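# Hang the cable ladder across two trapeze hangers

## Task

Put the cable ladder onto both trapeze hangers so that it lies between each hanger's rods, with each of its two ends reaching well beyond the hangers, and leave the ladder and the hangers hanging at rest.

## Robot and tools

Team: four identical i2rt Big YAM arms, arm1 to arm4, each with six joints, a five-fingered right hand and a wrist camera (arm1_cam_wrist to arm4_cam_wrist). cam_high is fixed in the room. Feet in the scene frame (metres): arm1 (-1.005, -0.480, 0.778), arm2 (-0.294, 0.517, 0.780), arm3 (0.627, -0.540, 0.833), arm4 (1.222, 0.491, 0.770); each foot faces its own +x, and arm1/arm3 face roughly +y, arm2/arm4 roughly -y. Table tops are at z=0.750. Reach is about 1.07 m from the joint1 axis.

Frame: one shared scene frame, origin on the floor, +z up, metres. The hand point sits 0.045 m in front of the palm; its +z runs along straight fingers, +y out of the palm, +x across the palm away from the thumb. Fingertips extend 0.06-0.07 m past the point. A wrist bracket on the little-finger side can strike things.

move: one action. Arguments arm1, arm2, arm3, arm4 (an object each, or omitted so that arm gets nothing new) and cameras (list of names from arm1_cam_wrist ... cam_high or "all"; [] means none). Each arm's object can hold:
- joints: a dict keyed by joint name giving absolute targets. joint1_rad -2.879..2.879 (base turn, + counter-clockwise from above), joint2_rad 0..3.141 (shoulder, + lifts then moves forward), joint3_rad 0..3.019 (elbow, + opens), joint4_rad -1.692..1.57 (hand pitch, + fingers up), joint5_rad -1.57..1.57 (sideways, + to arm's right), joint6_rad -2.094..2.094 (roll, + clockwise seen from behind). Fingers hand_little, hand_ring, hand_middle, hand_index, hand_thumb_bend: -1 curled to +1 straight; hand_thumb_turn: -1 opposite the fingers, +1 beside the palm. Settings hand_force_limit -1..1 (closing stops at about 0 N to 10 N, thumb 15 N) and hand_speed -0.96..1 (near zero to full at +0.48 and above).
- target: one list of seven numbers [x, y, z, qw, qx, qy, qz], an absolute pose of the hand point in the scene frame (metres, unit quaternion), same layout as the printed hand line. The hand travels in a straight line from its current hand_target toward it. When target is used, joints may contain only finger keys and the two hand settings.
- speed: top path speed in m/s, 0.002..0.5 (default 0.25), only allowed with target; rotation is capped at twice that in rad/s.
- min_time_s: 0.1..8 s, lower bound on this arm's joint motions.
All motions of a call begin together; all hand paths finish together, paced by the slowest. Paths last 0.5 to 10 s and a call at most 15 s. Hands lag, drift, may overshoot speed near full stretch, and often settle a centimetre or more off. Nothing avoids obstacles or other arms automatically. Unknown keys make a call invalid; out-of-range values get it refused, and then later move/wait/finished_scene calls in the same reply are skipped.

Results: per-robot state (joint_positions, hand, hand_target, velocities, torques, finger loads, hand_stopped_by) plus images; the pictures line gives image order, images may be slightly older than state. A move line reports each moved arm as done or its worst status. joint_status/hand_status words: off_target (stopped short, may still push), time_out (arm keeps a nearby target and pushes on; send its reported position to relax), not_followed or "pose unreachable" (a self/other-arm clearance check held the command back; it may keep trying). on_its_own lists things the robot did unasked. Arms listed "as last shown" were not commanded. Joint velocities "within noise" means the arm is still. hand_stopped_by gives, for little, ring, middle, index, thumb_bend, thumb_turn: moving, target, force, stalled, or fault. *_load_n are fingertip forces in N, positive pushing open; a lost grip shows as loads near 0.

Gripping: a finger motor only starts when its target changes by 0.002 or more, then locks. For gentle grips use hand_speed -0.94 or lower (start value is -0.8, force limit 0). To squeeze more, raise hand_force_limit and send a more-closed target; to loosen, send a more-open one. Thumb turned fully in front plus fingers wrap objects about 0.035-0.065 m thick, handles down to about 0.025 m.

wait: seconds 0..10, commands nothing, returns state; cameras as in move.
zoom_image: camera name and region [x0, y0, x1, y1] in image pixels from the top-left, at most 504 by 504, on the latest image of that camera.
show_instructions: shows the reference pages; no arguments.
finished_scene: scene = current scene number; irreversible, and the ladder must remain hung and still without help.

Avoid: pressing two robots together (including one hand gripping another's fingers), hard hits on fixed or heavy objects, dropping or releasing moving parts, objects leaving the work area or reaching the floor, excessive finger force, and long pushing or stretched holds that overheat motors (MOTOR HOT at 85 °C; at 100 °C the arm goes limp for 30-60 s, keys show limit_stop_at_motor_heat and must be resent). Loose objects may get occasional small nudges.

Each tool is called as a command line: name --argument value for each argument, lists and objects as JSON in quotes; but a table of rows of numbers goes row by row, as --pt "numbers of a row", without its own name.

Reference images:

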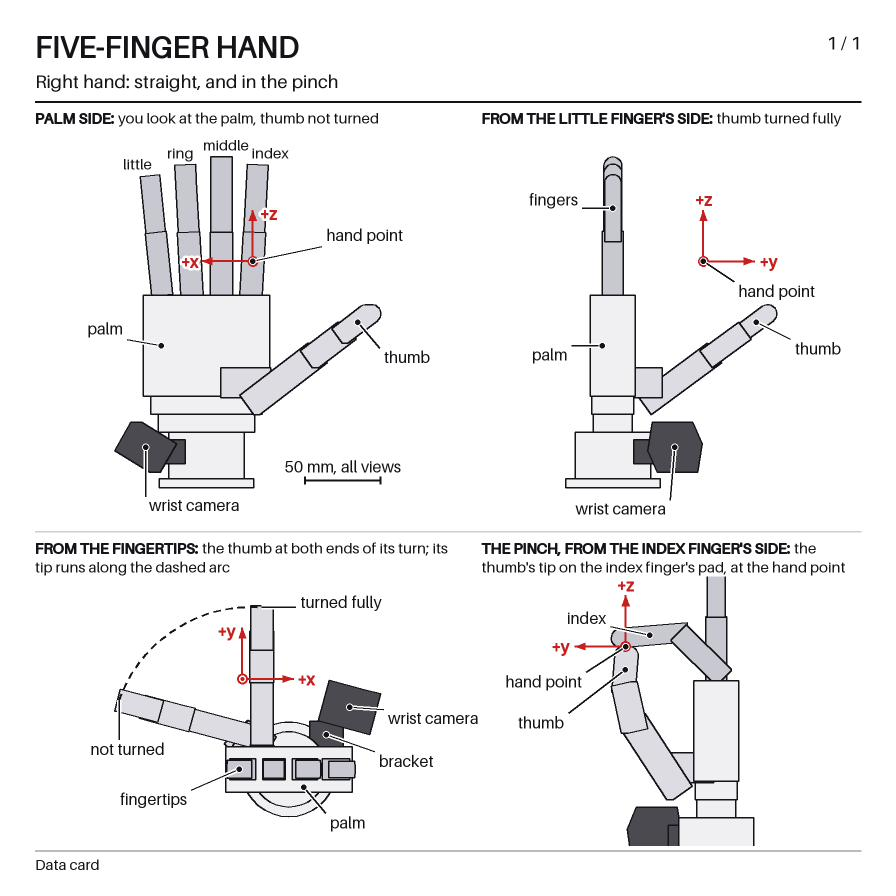

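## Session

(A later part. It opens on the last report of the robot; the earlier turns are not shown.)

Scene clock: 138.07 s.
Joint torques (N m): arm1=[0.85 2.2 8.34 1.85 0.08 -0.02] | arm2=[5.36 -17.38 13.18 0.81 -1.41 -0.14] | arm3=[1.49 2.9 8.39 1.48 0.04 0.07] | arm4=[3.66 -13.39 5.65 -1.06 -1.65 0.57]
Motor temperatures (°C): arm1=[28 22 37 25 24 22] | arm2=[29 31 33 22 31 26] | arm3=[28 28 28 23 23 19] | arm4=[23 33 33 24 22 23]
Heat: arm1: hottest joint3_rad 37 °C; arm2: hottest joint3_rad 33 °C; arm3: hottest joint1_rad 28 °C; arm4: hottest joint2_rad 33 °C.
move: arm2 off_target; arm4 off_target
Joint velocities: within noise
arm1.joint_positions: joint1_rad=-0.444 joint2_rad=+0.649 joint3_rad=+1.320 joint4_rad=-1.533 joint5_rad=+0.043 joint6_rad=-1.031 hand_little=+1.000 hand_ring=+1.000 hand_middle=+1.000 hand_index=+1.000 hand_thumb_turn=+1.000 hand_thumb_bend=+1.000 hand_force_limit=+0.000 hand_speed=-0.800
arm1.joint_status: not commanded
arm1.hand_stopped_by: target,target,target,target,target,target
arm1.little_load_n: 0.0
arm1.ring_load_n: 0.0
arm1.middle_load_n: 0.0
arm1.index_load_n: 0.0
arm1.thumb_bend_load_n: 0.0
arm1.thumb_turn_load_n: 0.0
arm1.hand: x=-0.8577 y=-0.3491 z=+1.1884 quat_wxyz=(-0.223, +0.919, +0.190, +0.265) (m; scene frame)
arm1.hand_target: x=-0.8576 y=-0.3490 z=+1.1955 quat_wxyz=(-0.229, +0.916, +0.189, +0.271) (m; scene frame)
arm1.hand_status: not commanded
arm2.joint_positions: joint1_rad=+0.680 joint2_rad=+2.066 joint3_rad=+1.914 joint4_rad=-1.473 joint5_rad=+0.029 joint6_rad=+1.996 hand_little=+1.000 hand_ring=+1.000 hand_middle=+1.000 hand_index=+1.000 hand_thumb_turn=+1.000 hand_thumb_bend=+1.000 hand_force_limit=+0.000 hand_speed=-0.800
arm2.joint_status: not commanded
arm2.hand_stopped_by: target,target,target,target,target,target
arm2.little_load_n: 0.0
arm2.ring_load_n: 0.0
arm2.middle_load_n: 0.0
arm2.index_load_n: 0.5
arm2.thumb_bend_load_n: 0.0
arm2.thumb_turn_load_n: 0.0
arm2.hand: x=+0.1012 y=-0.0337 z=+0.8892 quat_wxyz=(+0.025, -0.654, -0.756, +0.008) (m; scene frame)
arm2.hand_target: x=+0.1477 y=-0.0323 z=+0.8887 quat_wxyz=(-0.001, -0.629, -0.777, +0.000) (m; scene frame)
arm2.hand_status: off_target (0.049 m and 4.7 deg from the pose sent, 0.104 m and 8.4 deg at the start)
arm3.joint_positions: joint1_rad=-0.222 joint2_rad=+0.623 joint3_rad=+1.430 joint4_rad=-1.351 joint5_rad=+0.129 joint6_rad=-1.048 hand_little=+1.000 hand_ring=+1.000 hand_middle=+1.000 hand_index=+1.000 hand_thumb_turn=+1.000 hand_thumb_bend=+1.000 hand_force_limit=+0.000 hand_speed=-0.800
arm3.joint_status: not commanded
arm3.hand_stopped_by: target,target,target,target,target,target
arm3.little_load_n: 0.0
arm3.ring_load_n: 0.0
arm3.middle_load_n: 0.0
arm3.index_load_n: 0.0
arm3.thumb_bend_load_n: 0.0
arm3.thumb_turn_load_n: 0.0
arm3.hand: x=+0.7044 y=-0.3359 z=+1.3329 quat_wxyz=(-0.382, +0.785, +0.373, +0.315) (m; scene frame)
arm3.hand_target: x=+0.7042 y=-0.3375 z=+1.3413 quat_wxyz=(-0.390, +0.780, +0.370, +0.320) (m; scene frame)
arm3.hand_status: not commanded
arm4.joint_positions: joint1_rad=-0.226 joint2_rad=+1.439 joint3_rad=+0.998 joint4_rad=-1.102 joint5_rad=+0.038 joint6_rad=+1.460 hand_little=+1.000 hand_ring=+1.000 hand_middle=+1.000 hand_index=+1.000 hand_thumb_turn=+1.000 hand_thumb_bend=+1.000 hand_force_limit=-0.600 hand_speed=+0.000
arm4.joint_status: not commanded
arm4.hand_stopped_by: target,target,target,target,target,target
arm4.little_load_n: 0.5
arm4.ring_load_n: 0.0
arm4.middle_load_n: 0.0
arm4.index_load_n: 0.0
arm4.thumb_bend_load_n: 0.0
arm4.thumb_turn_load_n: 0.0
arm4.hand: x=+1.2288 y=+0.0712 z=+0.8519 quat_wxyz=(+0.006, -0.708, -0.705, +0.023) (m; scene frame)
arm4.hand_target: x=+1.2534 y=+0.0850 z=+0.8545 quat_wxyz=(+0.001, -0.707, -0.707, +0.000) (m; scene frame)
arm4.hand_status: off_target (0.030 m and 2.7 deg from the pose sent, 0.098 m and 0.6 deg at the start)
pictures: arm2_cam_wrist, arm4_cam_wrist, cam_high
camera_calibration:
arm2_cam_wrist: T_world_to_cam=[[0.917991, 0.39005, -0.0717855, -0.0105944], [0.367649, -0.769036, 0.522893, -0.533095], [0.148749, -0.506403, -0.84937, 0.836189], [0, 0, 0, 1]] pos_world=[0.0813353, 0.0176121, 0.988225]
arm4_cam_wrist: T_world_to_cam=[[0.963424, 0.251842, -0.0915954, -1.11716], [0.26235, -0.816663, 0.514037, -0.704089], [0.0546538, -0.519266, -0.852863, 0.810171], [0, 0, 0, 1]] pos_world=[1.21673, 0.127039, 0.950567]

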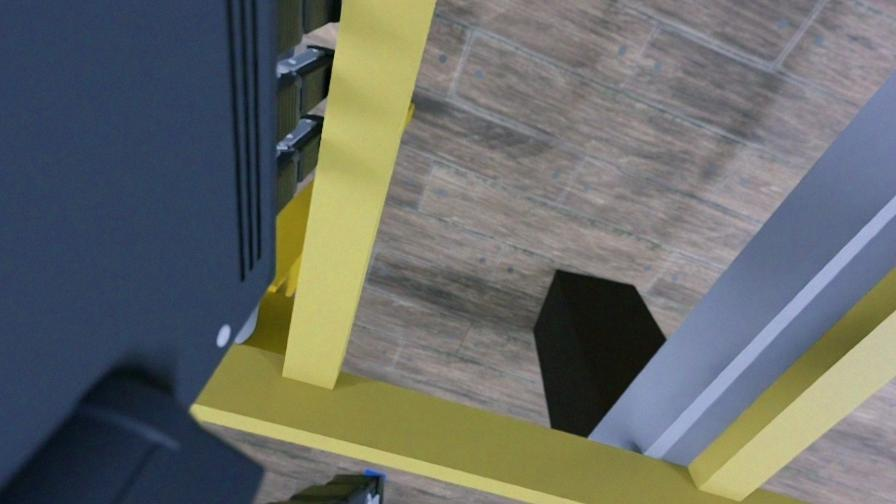

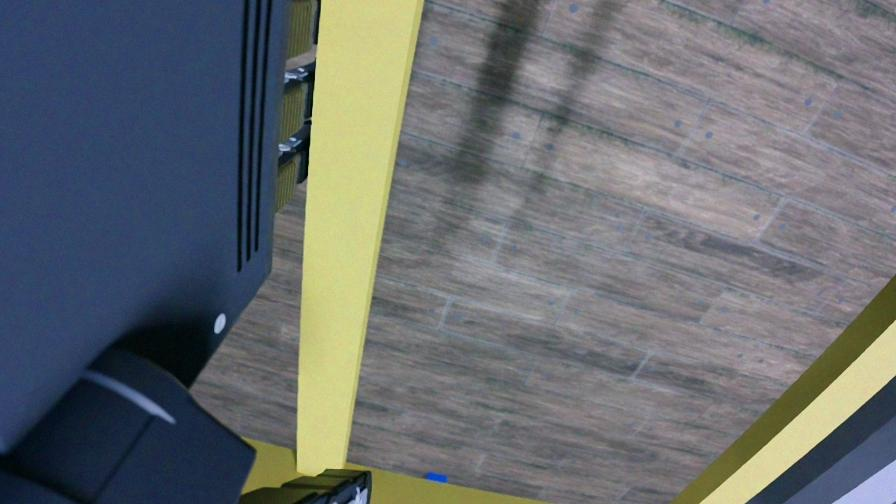

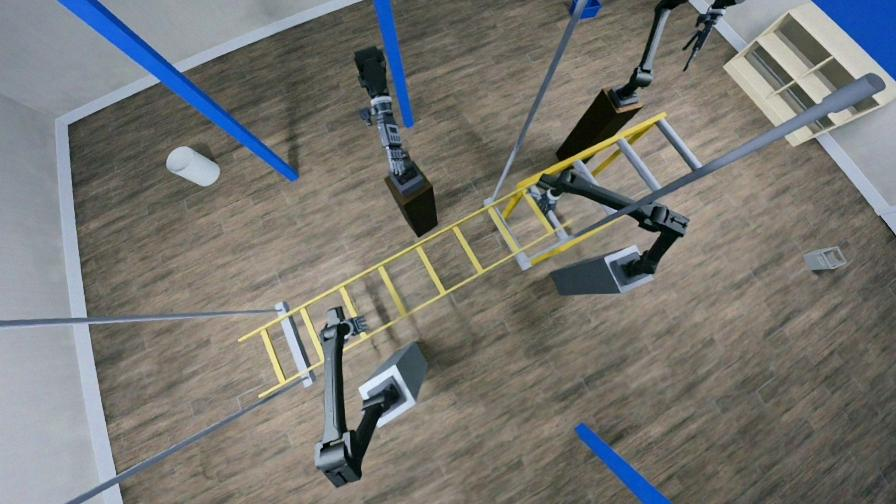

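move --arm2 '{"target": [0.205, -0.036, 0.885, 0, 0.6088, 0.7934, 0], "speed": 0.07}' --arm4 '{"target": [1.315, 0.078, 0.855, 0, 0.7071, 0.7071, 0], "speed": 0.08}' --cameras '["cam_high", "arm2_cam_wrist", "arm4_cam_wrist"]'

zoom_image --camera "cam_high" --region '[260, 280, 350, 390]'

zoom_image --camera "cam_high" --region '[480, 190, 580, 290]'

Scene clock: 140.90 s.
Joint torques (N m): arm1=[0.85 1.67 8.29 1.8 0.11 -0.02] | arm2=[4.54 -19.49 13.52 0.87 -1.17 -0.04] | arm3=[1.49 2.9 8.39 1.48 0.04 0.07] | arm4=[4.31 -12.1 7.08 -0.44 -2.11 0.59]
Motor temperatures (°C): arm1=[28 22 37 25 24 22] | arm2=[29 31 33 22 30 26] | arm3=[28 28 28 23 23 19] | arm4=[23 33 33 24 23 23]
Heat: arm1: hottest joint3_rad 37 °C; arm2: hottest joint3_rad 33 °C; arm3: hottest joint1_rad 28 °C; arm4: hottest joint2_rad 33 °C.
move: arm2 off_target; arm4 off_target
Joint velocities: within noise
arm1, arm3: as last shown
arm1.middle_load_n: -0.5
arm1.thumb_turn_load_n: -0.5
arm2.joint_positions: joint1_rad=+0.743 joint2_rad=+2.189 joint3_rad=+2.106 joint4_rad=-1.549 joint5_rad=+0.024 joint6_rad=+1.996 hand_little=+1.000 hand_ring=+1.000 hand_middle=+1.000 hand_index=+1.000 hand_thumb_turn=+1.000 hand_thumb_bend=+1.000 hand_force_limit=+0.000 hand_speed=-0.800
arm2.joint_status: not commanded
arm2.hand_stopped_by: target,target,target,target,target,target
arm2.little_load_n: 0.0
arm2.ring_load_n: 0.0
arm2.middle_load_n: 0.0
arm2.index_load_n: 0.5
arm2.thumb_bend_load_n: 0.0
arm2.thumb_turn_load_n: 0.0
arm2.hand: x=+0.1572 y=-0.0363 z=+0.8840 quat_wxyz=(+0.027, -0.630, -0.776, +0.005) (m; scene frame)
arm2.hand_target: x=+0.2025 y=-0.0324 z=+0.8857 quat_wxyz=(-0.001, -0.609, -0.793, +0.000) (m; scene frame)
arm2.hand_status: off_target (0.048 m and 4.5 deg from the pose sent, 0.104 m and 7.3 deg at the start)
arm3.middle_load_n: -0.5
arm4.joint_positions: joint1_rad=-0.073 joint2_rad=+1.439 joint3_rad=+0.998 joint4_rad=-1.124 joint5_rad=+0.048 joint6_rad=+1.614 hand_little=+1.000 hand_ring=+1.000 hand_middle=+1.000 hand_index=+1.000 hand_thumb_turn=+1.000 hand_thumb_bend=+1.000 hand_force_limit=-0.600 hand_speed=+0.000
arm4.joint_status: not commanded
arm4.hand_stopped_by: target,target,target,target,target,target
arm4.little_load_n: 0.5
arm4.ring_load_n: 0.0
arm4.middle_load_n: 0.0
arm4.index_load_n: 0.0
arm4.thumb_bend_load_n: 0.0
arm4.thumb_turn_load_n: 0.0
arm4.hand: x=+1.2866 y=+0.0737 z=+0.8507 quat_wxyz=(+0.014, -0.709, -0.705, +0.020) (m; scene frame)
arm4.hand_target: x=+1.3137 y=+0.0786 z=+0.8550 quat_wxyz=(+0.001, -0.707, -0.707, +0.000) (m; scene frame)
arm4.hand_status: off_target (0.029 m and 2.8 deg from the pose sent, 0.086 m and 2.7 deg at the start)
pictures: arm2_cam_wrist, arm4_cam_wrist, cam_high
camera_calibration:
arm2_cam_wrist: T_world_to_cam=[[0.891665, 0.447422, -0.0688972, -0.0577329], [0.415683, -0.748954, 0.516019, -0.553768], [0.179277, -0.488756, -0.853802, 0.821894], [0, 0, 0, 1]] pos_world=[0.134323, 0.0127902, 0.983512]
arm4_cam_wrist: T_world_to_cam=[[0.963059, 0.252193, -0.0944244, -1.17065], [0.264972, -0.824909, 0.499314, -0.706883], [0.0480317, -0.505889, -0.861261, 0.821972], [0, 0, 0, 1]] pos_world=[1.27523, 0.127942, 0.95035]

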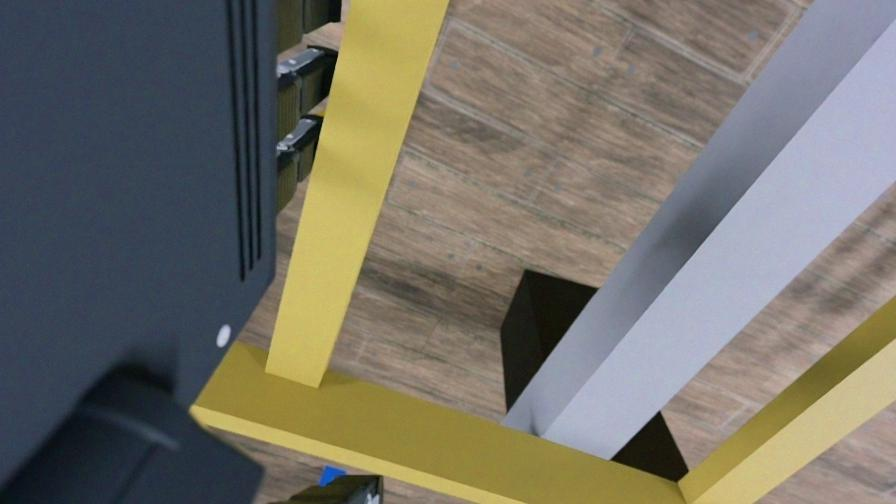

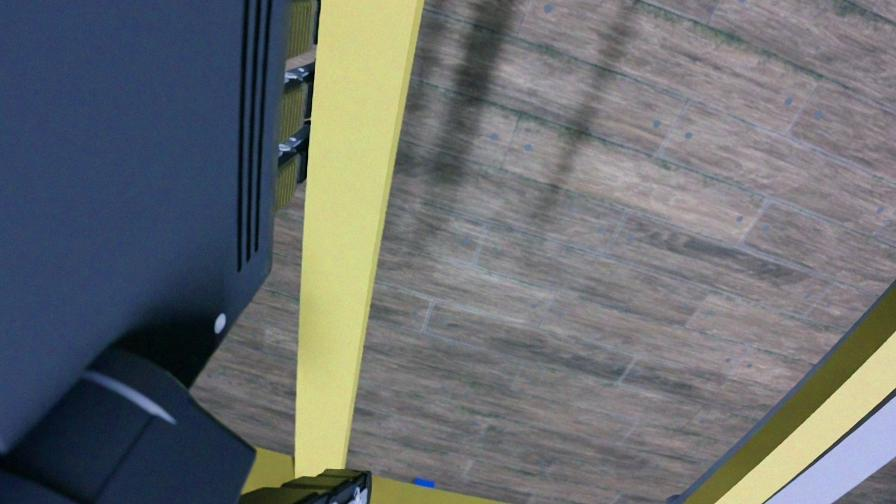

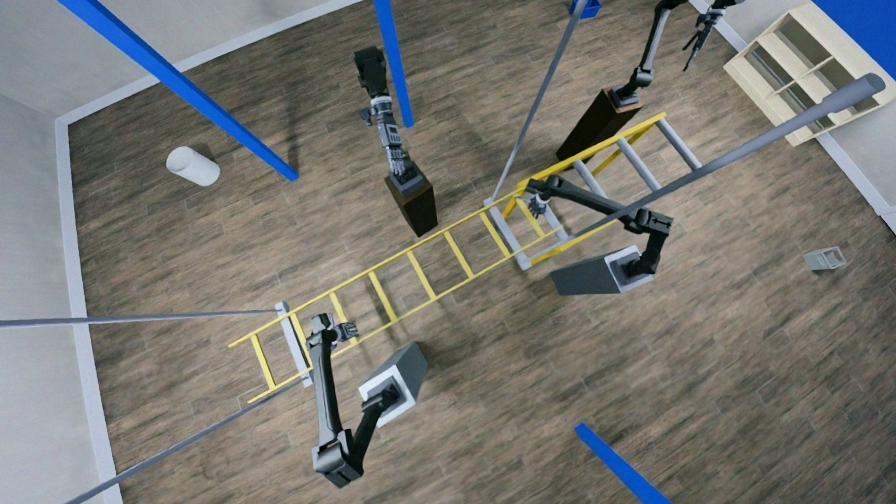

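Scaled by 4.582 from the camera's 896x504 image, which has a finer 1280x720 frame.

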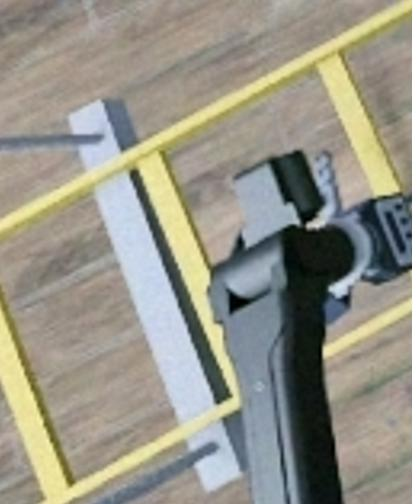

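Scaled by 5.040 from the camera's 896x504 image, which has a finer 1280x720 frame.

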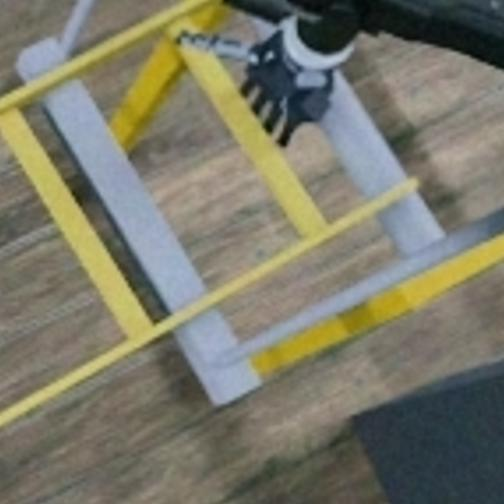

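move --arm2 '{"target": [0.25, -0.036, 0.882, 0, 0.6088, 0.7934, 0], "speed": 0.06}' --arm4 '{"target": [1.363, 0.066, 0.855, 0, 0.7071, 0.7071, 0], "speed": 0.06}' --cameras '["cam_high", "arm2_cam_wrist", "arm4_cam_wrist"]'

zoom_image --camera "cam_high" --region '[260, 280, 350, 390]'

zoom_image --camera "cam_high" --region '[480, 190, 580, 290]'

Scene clock: 143.33 s.
Joint torques (N m): arm1=[0.26 1.96 8.35 1.77 0.09 -0.01] | arm2=[5.42 -21.6 13.71 0.88 -1.2 0] | arm3=[1.55 2.96 8.4 1.46 0.04 0.06] | arm4=[4.42 -9.47 9.99 -0.4 -2.32 0.65]
Motor temperatures (°C): arm1=[28 22 37 25 24 22] | arm2=[29 31 34 22 30 26] | arm3=[28 28 28 23 23 19] | arm4=[23 32 33 24 23 23]
Heat: arm1: hottest joint3_rad 37 °C; arm2: hottest joint3_rad 34 °C; arm3: hottest joint1_rad 28 °C; arm4: hottest joint3_rad 33 °C.
move: arm2 off_target; arm4 off_target
Joint velocities: within noise
arm1, arm3: as last shown
arm1.middle_load_n: 0.0
arm1.thumb_turn_load_n: 0.0
arm2.joint_positions: joint1_rad=+0.789 joint2_rad=+2.306 joint3_rad=+2.304 joint4_rad=-1.637 joint5_rad=+0.022 joint6_rad=+2.042 hand_little=+1.000 hand_ring=+1.000 hand_middle=+1.000 hand_index=+1.000 hand_thumb_turn=+1.000 hand_thumb_bend=+1.000 hand_force_limit=+0.000 hand_speed=-0.800
arm2.joint_status: not commanded
arm2.hand_stopped_by: target,target,target,target,target,target
arm2.little_load_n: 0.0
arm2.ring_load_n: 0.0
arm2.middle_load_n: 0.0
arm2.index_load_n: 0.5
arm2.thumb_bend_load_n: 0.0
arm2.thumb_turn_load_n: 0.0
arm2.hand: x=+0.2001 y=-0.0404 z=+0.8811 quat_wxyz=(+0.030, -0.630, -0.776, +0.005) (m; scene frame)
arm2.hand_target: x=+0.2470 y=-0.0321 z=+0.8827 quat_wxyz=(-0.001, -0.609, -0.793, +0.000) (m; scene frame)
arm2.hand_status: off_target (0.050 m and 4.7 deg from the pose sent, 0.093 m and 4.5 deg at the start)
arm3.middle_load_n: 0.0
arm4.joint_positions: joint1_rad=+0.041 joint2_rad=+1.450 joint3_rad=+1.006 joint4_rad=-1.130 joint5_rad=+0.053 joint6_rad=+1.728 hand_little=+1.000 hand_ring=+1.000 hand_middle=+1.000 hand_index=+1.000 hand_thumb_turn=+1.000 hand_thumb_bend=+1.000 hand_force_limit=-0.600 hand_speed=+0.000
arm4.joint_status: not commanded
arm4.hand_stopped_by: target,target,target,target,target,target
arm4.little_load_n: 0.5
arm4.ring_load_n: 0.0
arm4.middle_load_n: 0.0
arm4.index_load_n: 0.0
arm4.thumb_bend_load_n: 0.0
arm4.thumb_turn_load_n: 0.0
arm4.hand: x=+1.3300 y=+0.0754 z=+0.8494 quat_wxyz=(+0.017, -0.708, -0.705, +0.020) (m; scene frame)
arm4.hand_target: x=+1.3619 y=+0.0678 z=+0.8555 quat_wxyz=(+0.000, -0.707, -0.708, +0.000) (m; scene frame)
arm4.hand_status: off_target (0.035 m and 3.0 deg from the pose sent, 0.077 m and 2.8 deg at the start)
pictures: arm2_cam_wrist, arm4_cam_wrist, cam_high
camera_calibration:
arm2_cam_wrist: T_world_to_cam=[[0.891187, 0.447987, -0.0713711, -0.0919936], [0.418265, -0.750558, 0.511583, -0.56987], [0.175615, -0.485768, -0.856264, 0.812755], [0, 0, 0, 1]] pos_world=[0.177609, 0.00830207, 0.980903]
arm4_cam_wrist: T_world_to_cam=[[0.962476, 0.252957, -0.0982501, -1.20911], [0.267742, -0.826207, 0.495678, -0.716761], [0.0442105, -0.503384, -0.862931, 0.825973], [0, 0, 0, 1]] pos_world=[1.31913, 0.129443, 0.949246]

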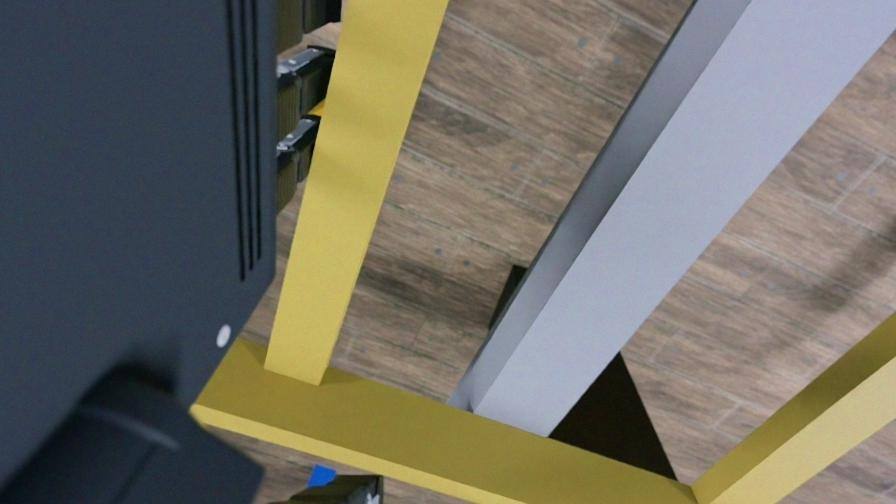

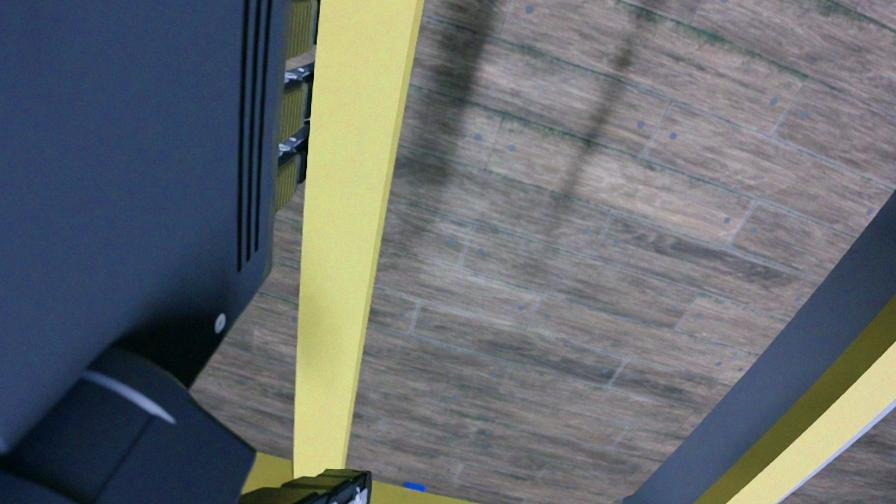

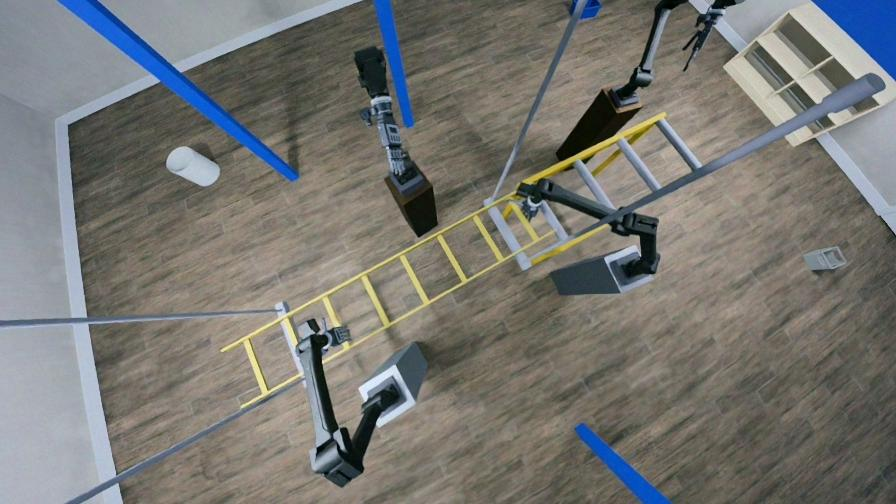

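Scaled by 4.582 from the camera's 896x504 image, which has a finer 1280x720 frame.

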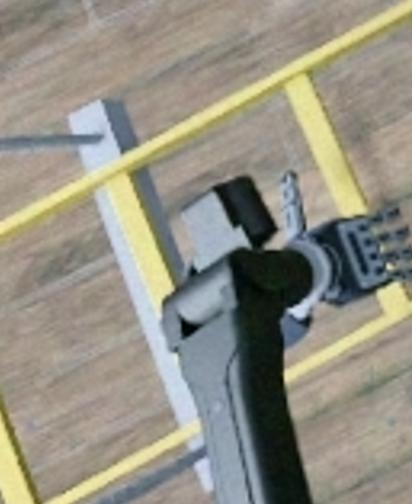

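Scaled by 5.040 from the camera's 896x504 image, which has a finer 1280x720 frame.

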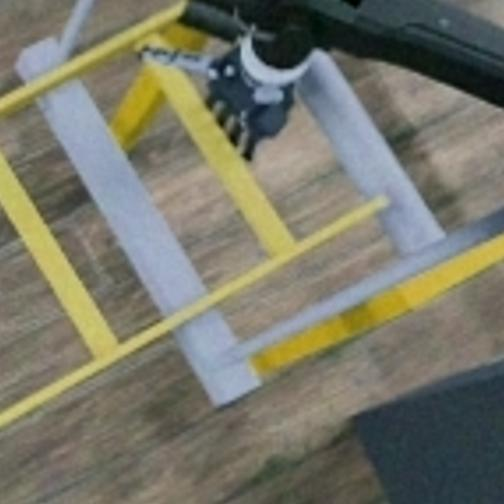

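move --arm4 '{"target": [1.405, 0.062, 0.855, 0, 0.7071, 0.7071, 0], "speed": 0.05}' --cameras '["cam_high", "arm2_cam_wrist"]'

zoom_image --camera "cam_high" --region '[480, 190, 580, 290]'

Scene clock: 148.67 s.
Joint torques (N m): arm1=[0.67 1.79 8.23 1.77 0.09 -0.01] | arm2=[2.2 -21.83 12.55 0.29 -0.56 -0.03] | arm3=[1.55 2.9 8.39 1.48 0.04 0.06] | arm4=[6.07 -9.52 10.71 0.21 -3.26 0.78]
Motor temperatures (°C): arm1=[28 22 37 25 24 22] | arm2=[29 31 34 21 30 26] | arm3=[28 28 28 23 23 19] | arm4=[23 32 33 24 24 23]
Heat: arm1: hottest joint3_rad 37 °C; arm2: hottest joint3_rad 34 °C; arm3: hottest joint1_rad 28 °C; arm4: hottest joint3_rad 33 °C.
move: arm4 off_target
Joint velocities: within noise
arm1, arm2, arm3: as last shown
arm1.index_load_n: -0.5
arm2.joint_positions: joint1_rad=+0.813 joint2_rad=+2.315 joint3_rad=+2.321 joint4_rad=-1.623 joint5_rad=+0.008 joint6_rad=+2.042 hand_little=+1.000 hand_ring=+1.000 hand_middle=+1.000 hand_index=+1.000 hand_thumb_turn=+1.000 hand_thumb_bend=+1.000 hand_force_limit=+0.000 hand_speed=-0.800
arm2.index_load_n: 0.0
arm2.hand: x=+0.2206 y=-0.0326 z=+0.8826 quat_wxyz=(+0.018, -0.621, -0.784, +0.001) (m; scene frame)
arm2.hand_target: x=+0.2469 y=-0.0322 z=+0.8828 quat_wxyz=(-0.001, -0.609, -0.793, +0.000) (m; scene frame)
arm4.joint_positions: joint1_rad=+0.117 joint2_rad=+1.476 joint3_rad=+1.032 joint4_rad=-1.156 joint5_rad=+0.074 joint6_rad=+1.808 hand_little=+1.000 hand_ring=+1.000 hand_middle=+1.000 hand_index=+1.000 hand_thumb_turn=+1.000 hand_thumb_bend=+1.000 hand_force_limit=-0.600 hand_speed=+0.000
arm4.joint_status: not commanded
arm4.hand_stopped_by: target,target,target,target,target,target
arm4.little_load_n: 0.5
arm4.ring_load_n: 0.0
arm4.middle_load_n: 0.0
arm4.index_load_n: 0.0
arm4.thumb_bend_load_n: 0.0
arm4.thumb_turn_load_n: 0.0
arm4.hand: x=+1.3552 y=+0.0759 z=+0.8469 quat_wxyz=(+0.032, -0.709, -0.704, +0.024) (m; scene frame)
arm4.hand_target: x=+1.4025 y=+0.0657 z=+0.8564 quat_wxyz=(+0.001, -0.706, -0.708, -0.001) (m; scene frame)
arm4.hand_status: off_target (0.052 m and 4.6 deg from the pose sent, 0.076 m and 3.1 deg at the start)
pictures: arm2_cam_wrist, cam_high
camera_calibration:
arm2_cam_wrist: T_world_to_cam=[[0.881979, 0.468259, -0.0533532, -0.126834], [0.42307, -0.736769, 0.527431, -0.587929], [0.207665, -0.487755, -0.847921, 0.799733], [0, 0, 0, 1]] pos_world=[0.194523, 0.0162967, 0.981435]

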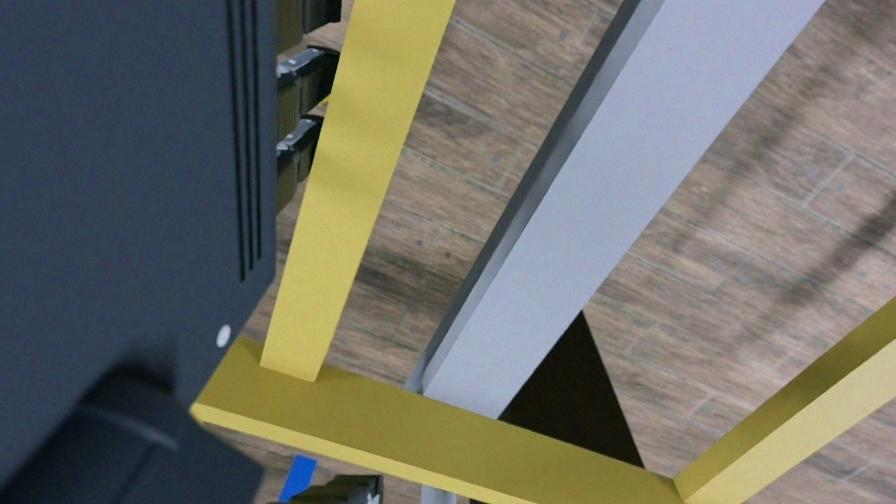

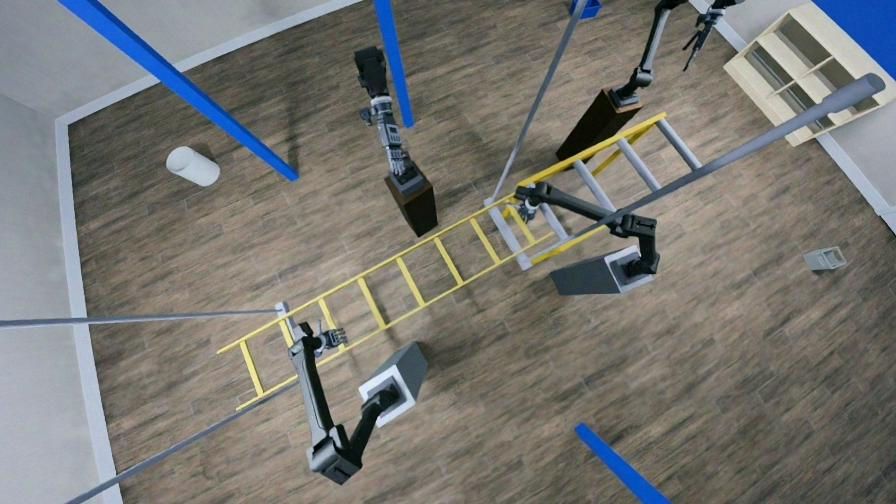

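Scaled by 5.040 from the camera's 896x504 image, which has a finer 1280x720 frame.

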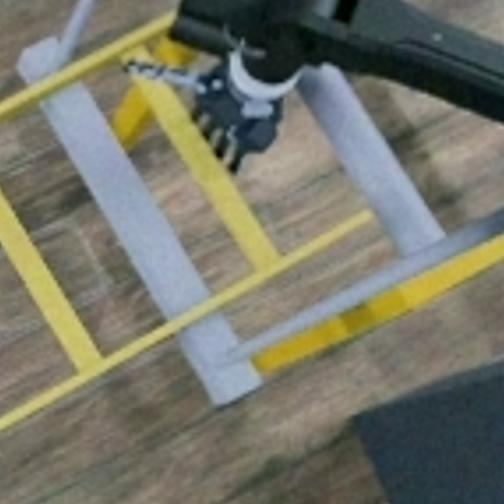

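move --arm2 '{"target": [0.175, -0.034, 0.885, 0, 0.6088, 0.7934, 0], "speed": 0.03}' --arm4 '{"target": [1.315, 0.04, 0.857, 0, 0.7071, 0.7071, 0], "speed": 0.04}' --cameras '["cam_high"]'

zoom_image --camera "cam_high" --region '[480, 190, 580, 290]'

Scene clock: 152.07 s.
Joint torques (N m): arm1=[0.5 1.73 8.25 1.72 0.11 -0.03] | arm2=[-0.03 -26.23 6.5 0.35 -0.2 -0.11] | arm3=[1.55 2.9 8.39 1.46 0.04 0.07] | arm4=[-0.38 -10.29 10.54 0.14 -0.29 0.01]
Motor temperatures (°C): arm1=[28 22 37 25 24 22] | arm2=[29 32 34 21 29 26] | arm3=[28 28 28 23 23 19] | arm4=[23 32 33 24 24 23]
Heat: arm1: hottest joint3_rad 37 °C; arm2: hottest joint3_rad 34 °C; arm3: hottest joint1_rad 28 °C; arm4: hottest joint3_rad 33 °C.
move: arm2 off_target; arm4 off_target
Joint velocities: within noise
arm1, arm3: as last shown
arm1.index_load_n: 0.0
arm2.joint_positions: joint1_rad=+0.765 joint2_rad=+2.211 joint3_rad=+2.101 joint4_rad=-1.498 joint5_rad=+0.002 joint6_rad=+1.971 hand_little=+1.000 hand_ring=+1.000 hand_middle=+1.000 hand_index=+1.000 hand_thumb_turn=+1.000 hand_thumb_bend=+1.000 hand_force_limit=+0.000 hand_speed=-0.800
arm2.joint_status: not commanded
arm2.hand_stopped_by: target,target,target,target,target,target
arm2.little_load_n: 0.0
arm2.ring_load_n: 0.0
arm2.middle_load_n: 0.0
arm2.index_load_n: 0.0
arm2.thumb_bend_load_n: 0.0
arm2.thumb_turn_load_n: 0.0
arm2.hand: x=+0.1804 y=-0.0310 z=+0.8696 quat_wxyz=(+0.013, -0.612, -0.791, -0.002) (m; scene frame)
arm2.hand_target: x=+0.1750 y=-0.0339 z=+0.8848 quat_wxyz=(+0.000, -0.609, -0.793, +0.000) (m; scene frame)
arm2.hand_status: off_target (0.017 m and 1.6 deg from the pose sent, 0.046 m and 2.7 deg at the start)
arm4.joint_positions: joint1_rad=-0.023 joint2_rad=+1.501 joint3_rad=+1.056 joint4_rad=-1.156 joint5_rad=+0.005 joint6_rad=+1.661 hand_little=+1.000 hand_ring=+1.000 hand_middle=+1.000 hand_index=+1.000 hand_thumb_turn=+1.000 hand_thumb_bend=+1.000 hand_force_limit=-0.600 hand_speed=+0.000
arm4.joint_status: not commanded
arm4.hand_stopped_by: target,target,target,target,target,target
arm4.little_load_n: 0.0
arm4.ring_load_n: 0.0
arm4.middle_load_n: 0.0
arm4.index_load_n: 0.0
arm4.thumb_bend_load_n: 0.0
arm4.thumb_turn_load_n: 0.0
arm4.hand: x=+1.3155 y=+0.0617 z=+0.8490 quat_wxyz=(+0.013, -0.708, -0.706, -0.008) (m; scene frame)
arm4.hand_target: x=+1.3147 y=+0.0409 z=+0.8572 quat_wxyz=(+0.000, -0.707, -0.707, +0.000) (m; scene frame)
arm4.hand_status: off_target (0.023 m and 1.7 deg from the pose sent, 0.055 m and 4.6 deg at the start)
pictures: cam_high

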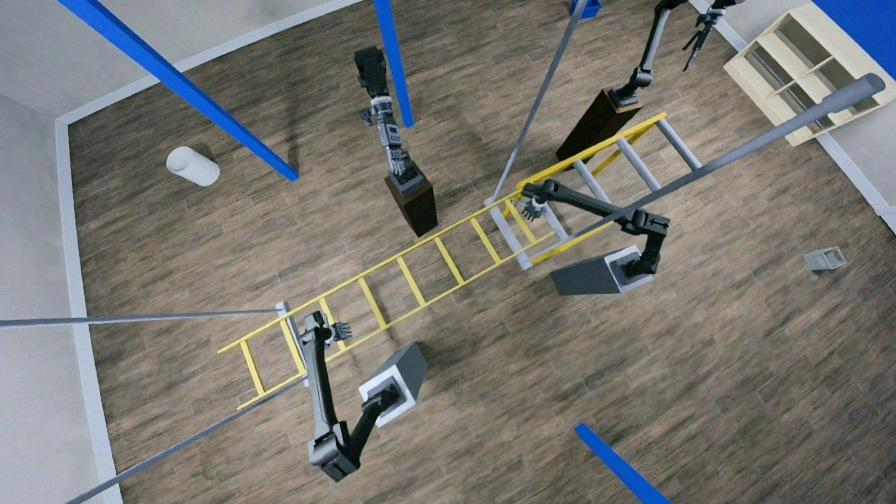

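Scaled by 5.040 from the camera's 896x504 image, which has a finer 1280x720 frame.

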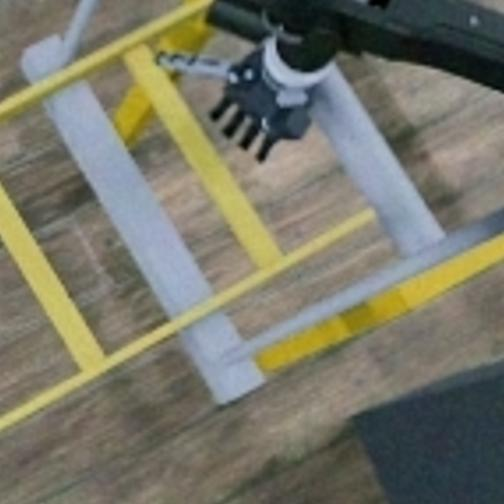

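move --arm2 '{"target": [0.165, -0.034, 0.985, 0, 0.6088, 0.7934, 0], "speed": 0.15}'

move --arm2 '{"target": [-0.04, -0.036, 1.0, 0, 0.7071, 0.7071, 0], "speed": 0.25}' --cameras '["arm2_cam_wrist", "cam_high"]'

zoom_image --camera "cam_high" --region '[480, 190, 580, 290]'

Scene clock: 153.83 s.
Joint torques (N m): arm1=[1.03 1.67 8.25 1.78 0.08 0.01] | arm2=[-0.73 -24.47 11.89 -0.4 -0.28 -0.14] | arm3=[1.55 2.96 8.38 1.48 0.05 0.07] | arm4=[-0.38 -10.46 10.44 0.13 -0.3 0.02]
Motor temperatures (°C): arm1=[28 22 37 25 24 22] | arm2=[29 32 34 21 29 26] | arm3=[28 28 28 23 23 19] | arm4=[23 32 33 24 24 23]
Heat: arm1: hottest joint3_rad 37 °C; arm2: hottest joint3_rad 34 °C; arm3: hottest joint1_rad 28 °C; arm4: hottest joint3_rad 33 °C.
move: arm2 off_target
Joint velocities: within noise
arm1, arm3, arm4: as last shown
arm2.joint_positions: joint1_rad=+0.753 joint2_rad=+2.159 joint3_rad=+2.242 joint4_rad=-1.700 joint5_rad=+0.002 joint6_rad=+1.960 hand_little=+1.000 hand_ring=+1.000 hand_middle=+1.000 hand_index=+1.000 hand_thumb_turn=+1.000 hand_thumb_bend=+1.000 hand_force_limit=+0.000 hand_speed=-0.800
arm2.joint_status: not commanded
arm2.hand_stopped_by: target,target,target,target,target,target
arm2.little_load_n: 0.0
arm2.ring_load_n: 0.0
arm2.middle_load_n: 0.0
arm2.index_load_n: 0.0
arm2.thumb_bend_load_n: 0.0
arm2.thumb_turn_load_n: 0.0
arm2.hand: x=+0.1638 y=-0.0230 z=+0.9569 quat_wxyz=(+0.017, -0.612, -0.791, -0.003) (m; scene frame)
arm2.hand_target: x=+0.1641 y=-0.0330 z=+0.9847 quat_wxyz=(-0.008, -0.609, -0.793, +0.002) (m; scene frame)
arm2.hand_status: off_target (0.030 m and 2.1 deg from the pose sent, 0.116 m and 1.5 deg at the start; a joint's target at an end of its range on 20 of 41 steps)
pictures: none

Scene clock: 155.47 s.
Joint torques (N m): arm1=[1.03 1.85 8.27 1.74 0.11 -0.03] | arm2=[-0.03 -20.13 6.45 0.4 -0.13 -0.11] | arm3=[1.55 2.9 8.4 1.47 0.04 0.07] | arm4=[-0.26 -10.4 10.47 0.13 -0.29 0.02]
Motor temperatures (°C): arm1=[28 22 37 25 24 22] | arm2=[29 32 34 21 29 26] | arm3=[28 28 28 23 23 19] | arm4=[23 32 34 24 24 22]
Heat: arm1: hottest joint3_rad 37 °C; arm2: hottest joint3_rad 34 °C; arm3: hottest joint1_rad 28 °C; arm4: hottest joint3_rad 34 °C.
move: arm2 done
Joint velocities: within noise
arm1, arm3, arm4: as last shown
arm2.joint_positions: joint1_rad=+0.470 joint2_rad=+1.838 joint3_rad=+1.833 joint4_rad=-1.594 joint5_rad=+0.003 joint6_rad=+1.946 hand_little=+1.000 hand_ring=+1.000 hand_middle=+1.000 hand_index=+1.000 hand_thumb_turn=+1.000 hand_thumb_bend=+1.000 hand_force_limit=+0.000 hand_speed=-0.800
arm2.joint_status: not commanded
arm2.hand_stopped_by: target,target,target,target,target,target
arm2.little_load_n: 0.0
arm2.ring_load_n: 0.0
arm2.middle_load_n: 0.0
arm2.index_load_n: 0.0
arm2.thumb_bend_load_n: 0.0
arm2.thumb_turn_load_n: 0.0
arm2.hand: x=-0.0384 y=-0.0392 z=+0.9930 quat_wxyz=(+0.008, -0.713, -0.702, -0.004) (m; scene frame)
arm2.hand_target: x=-0.0400 y=-0.0360 z=+1.0000 quat_wxyz=(+0.000, -0.707, -0.707, +0.000) (m; scene frame)
arm2.hand_status: done (0.008 m and 1.3 deg from the pose sent, 0.209 m and 14.7 deg at the start)
pictures: arm2_cam_wrist, cam_high
camera_calibration:
arm2_cam_wrist: T_world_to_cam=[[0.970615, 0.237529, -0.0385657, 0.0902666], [0.220164, -0.811861, 0.540749, -0.565435], [0.0971333, -0.533349, -0.8403, 0.930292], [0, 0, 0, 1]] pos_world=[-0.0534879, 0.0156752, 1.09096]

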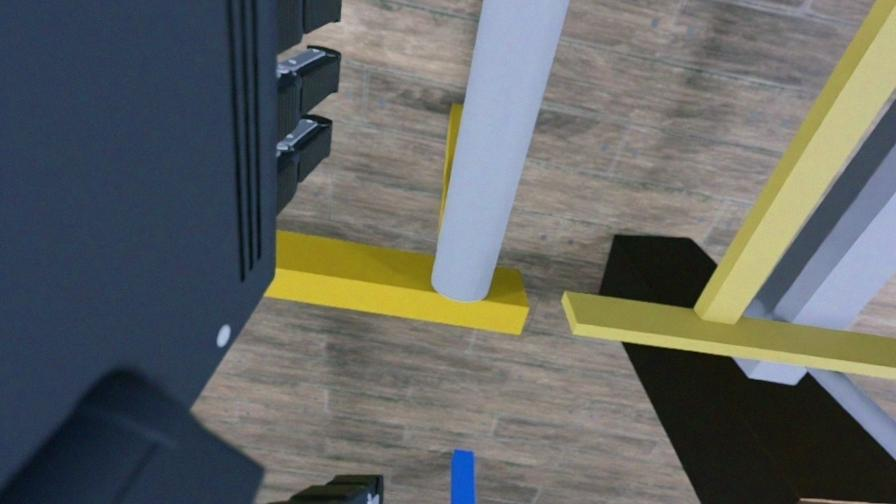

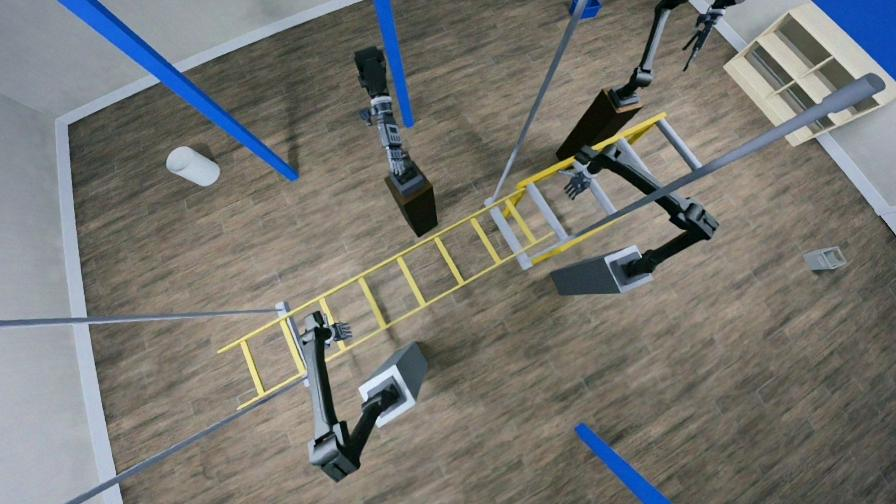

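Scaled by 5.040 from the camera's 896x504 image, which has a finer 1280x720 frame.

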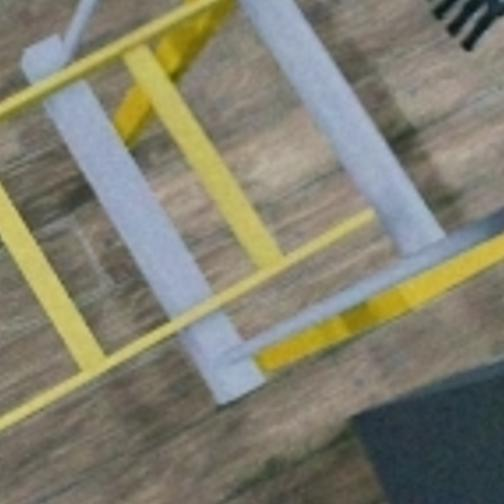

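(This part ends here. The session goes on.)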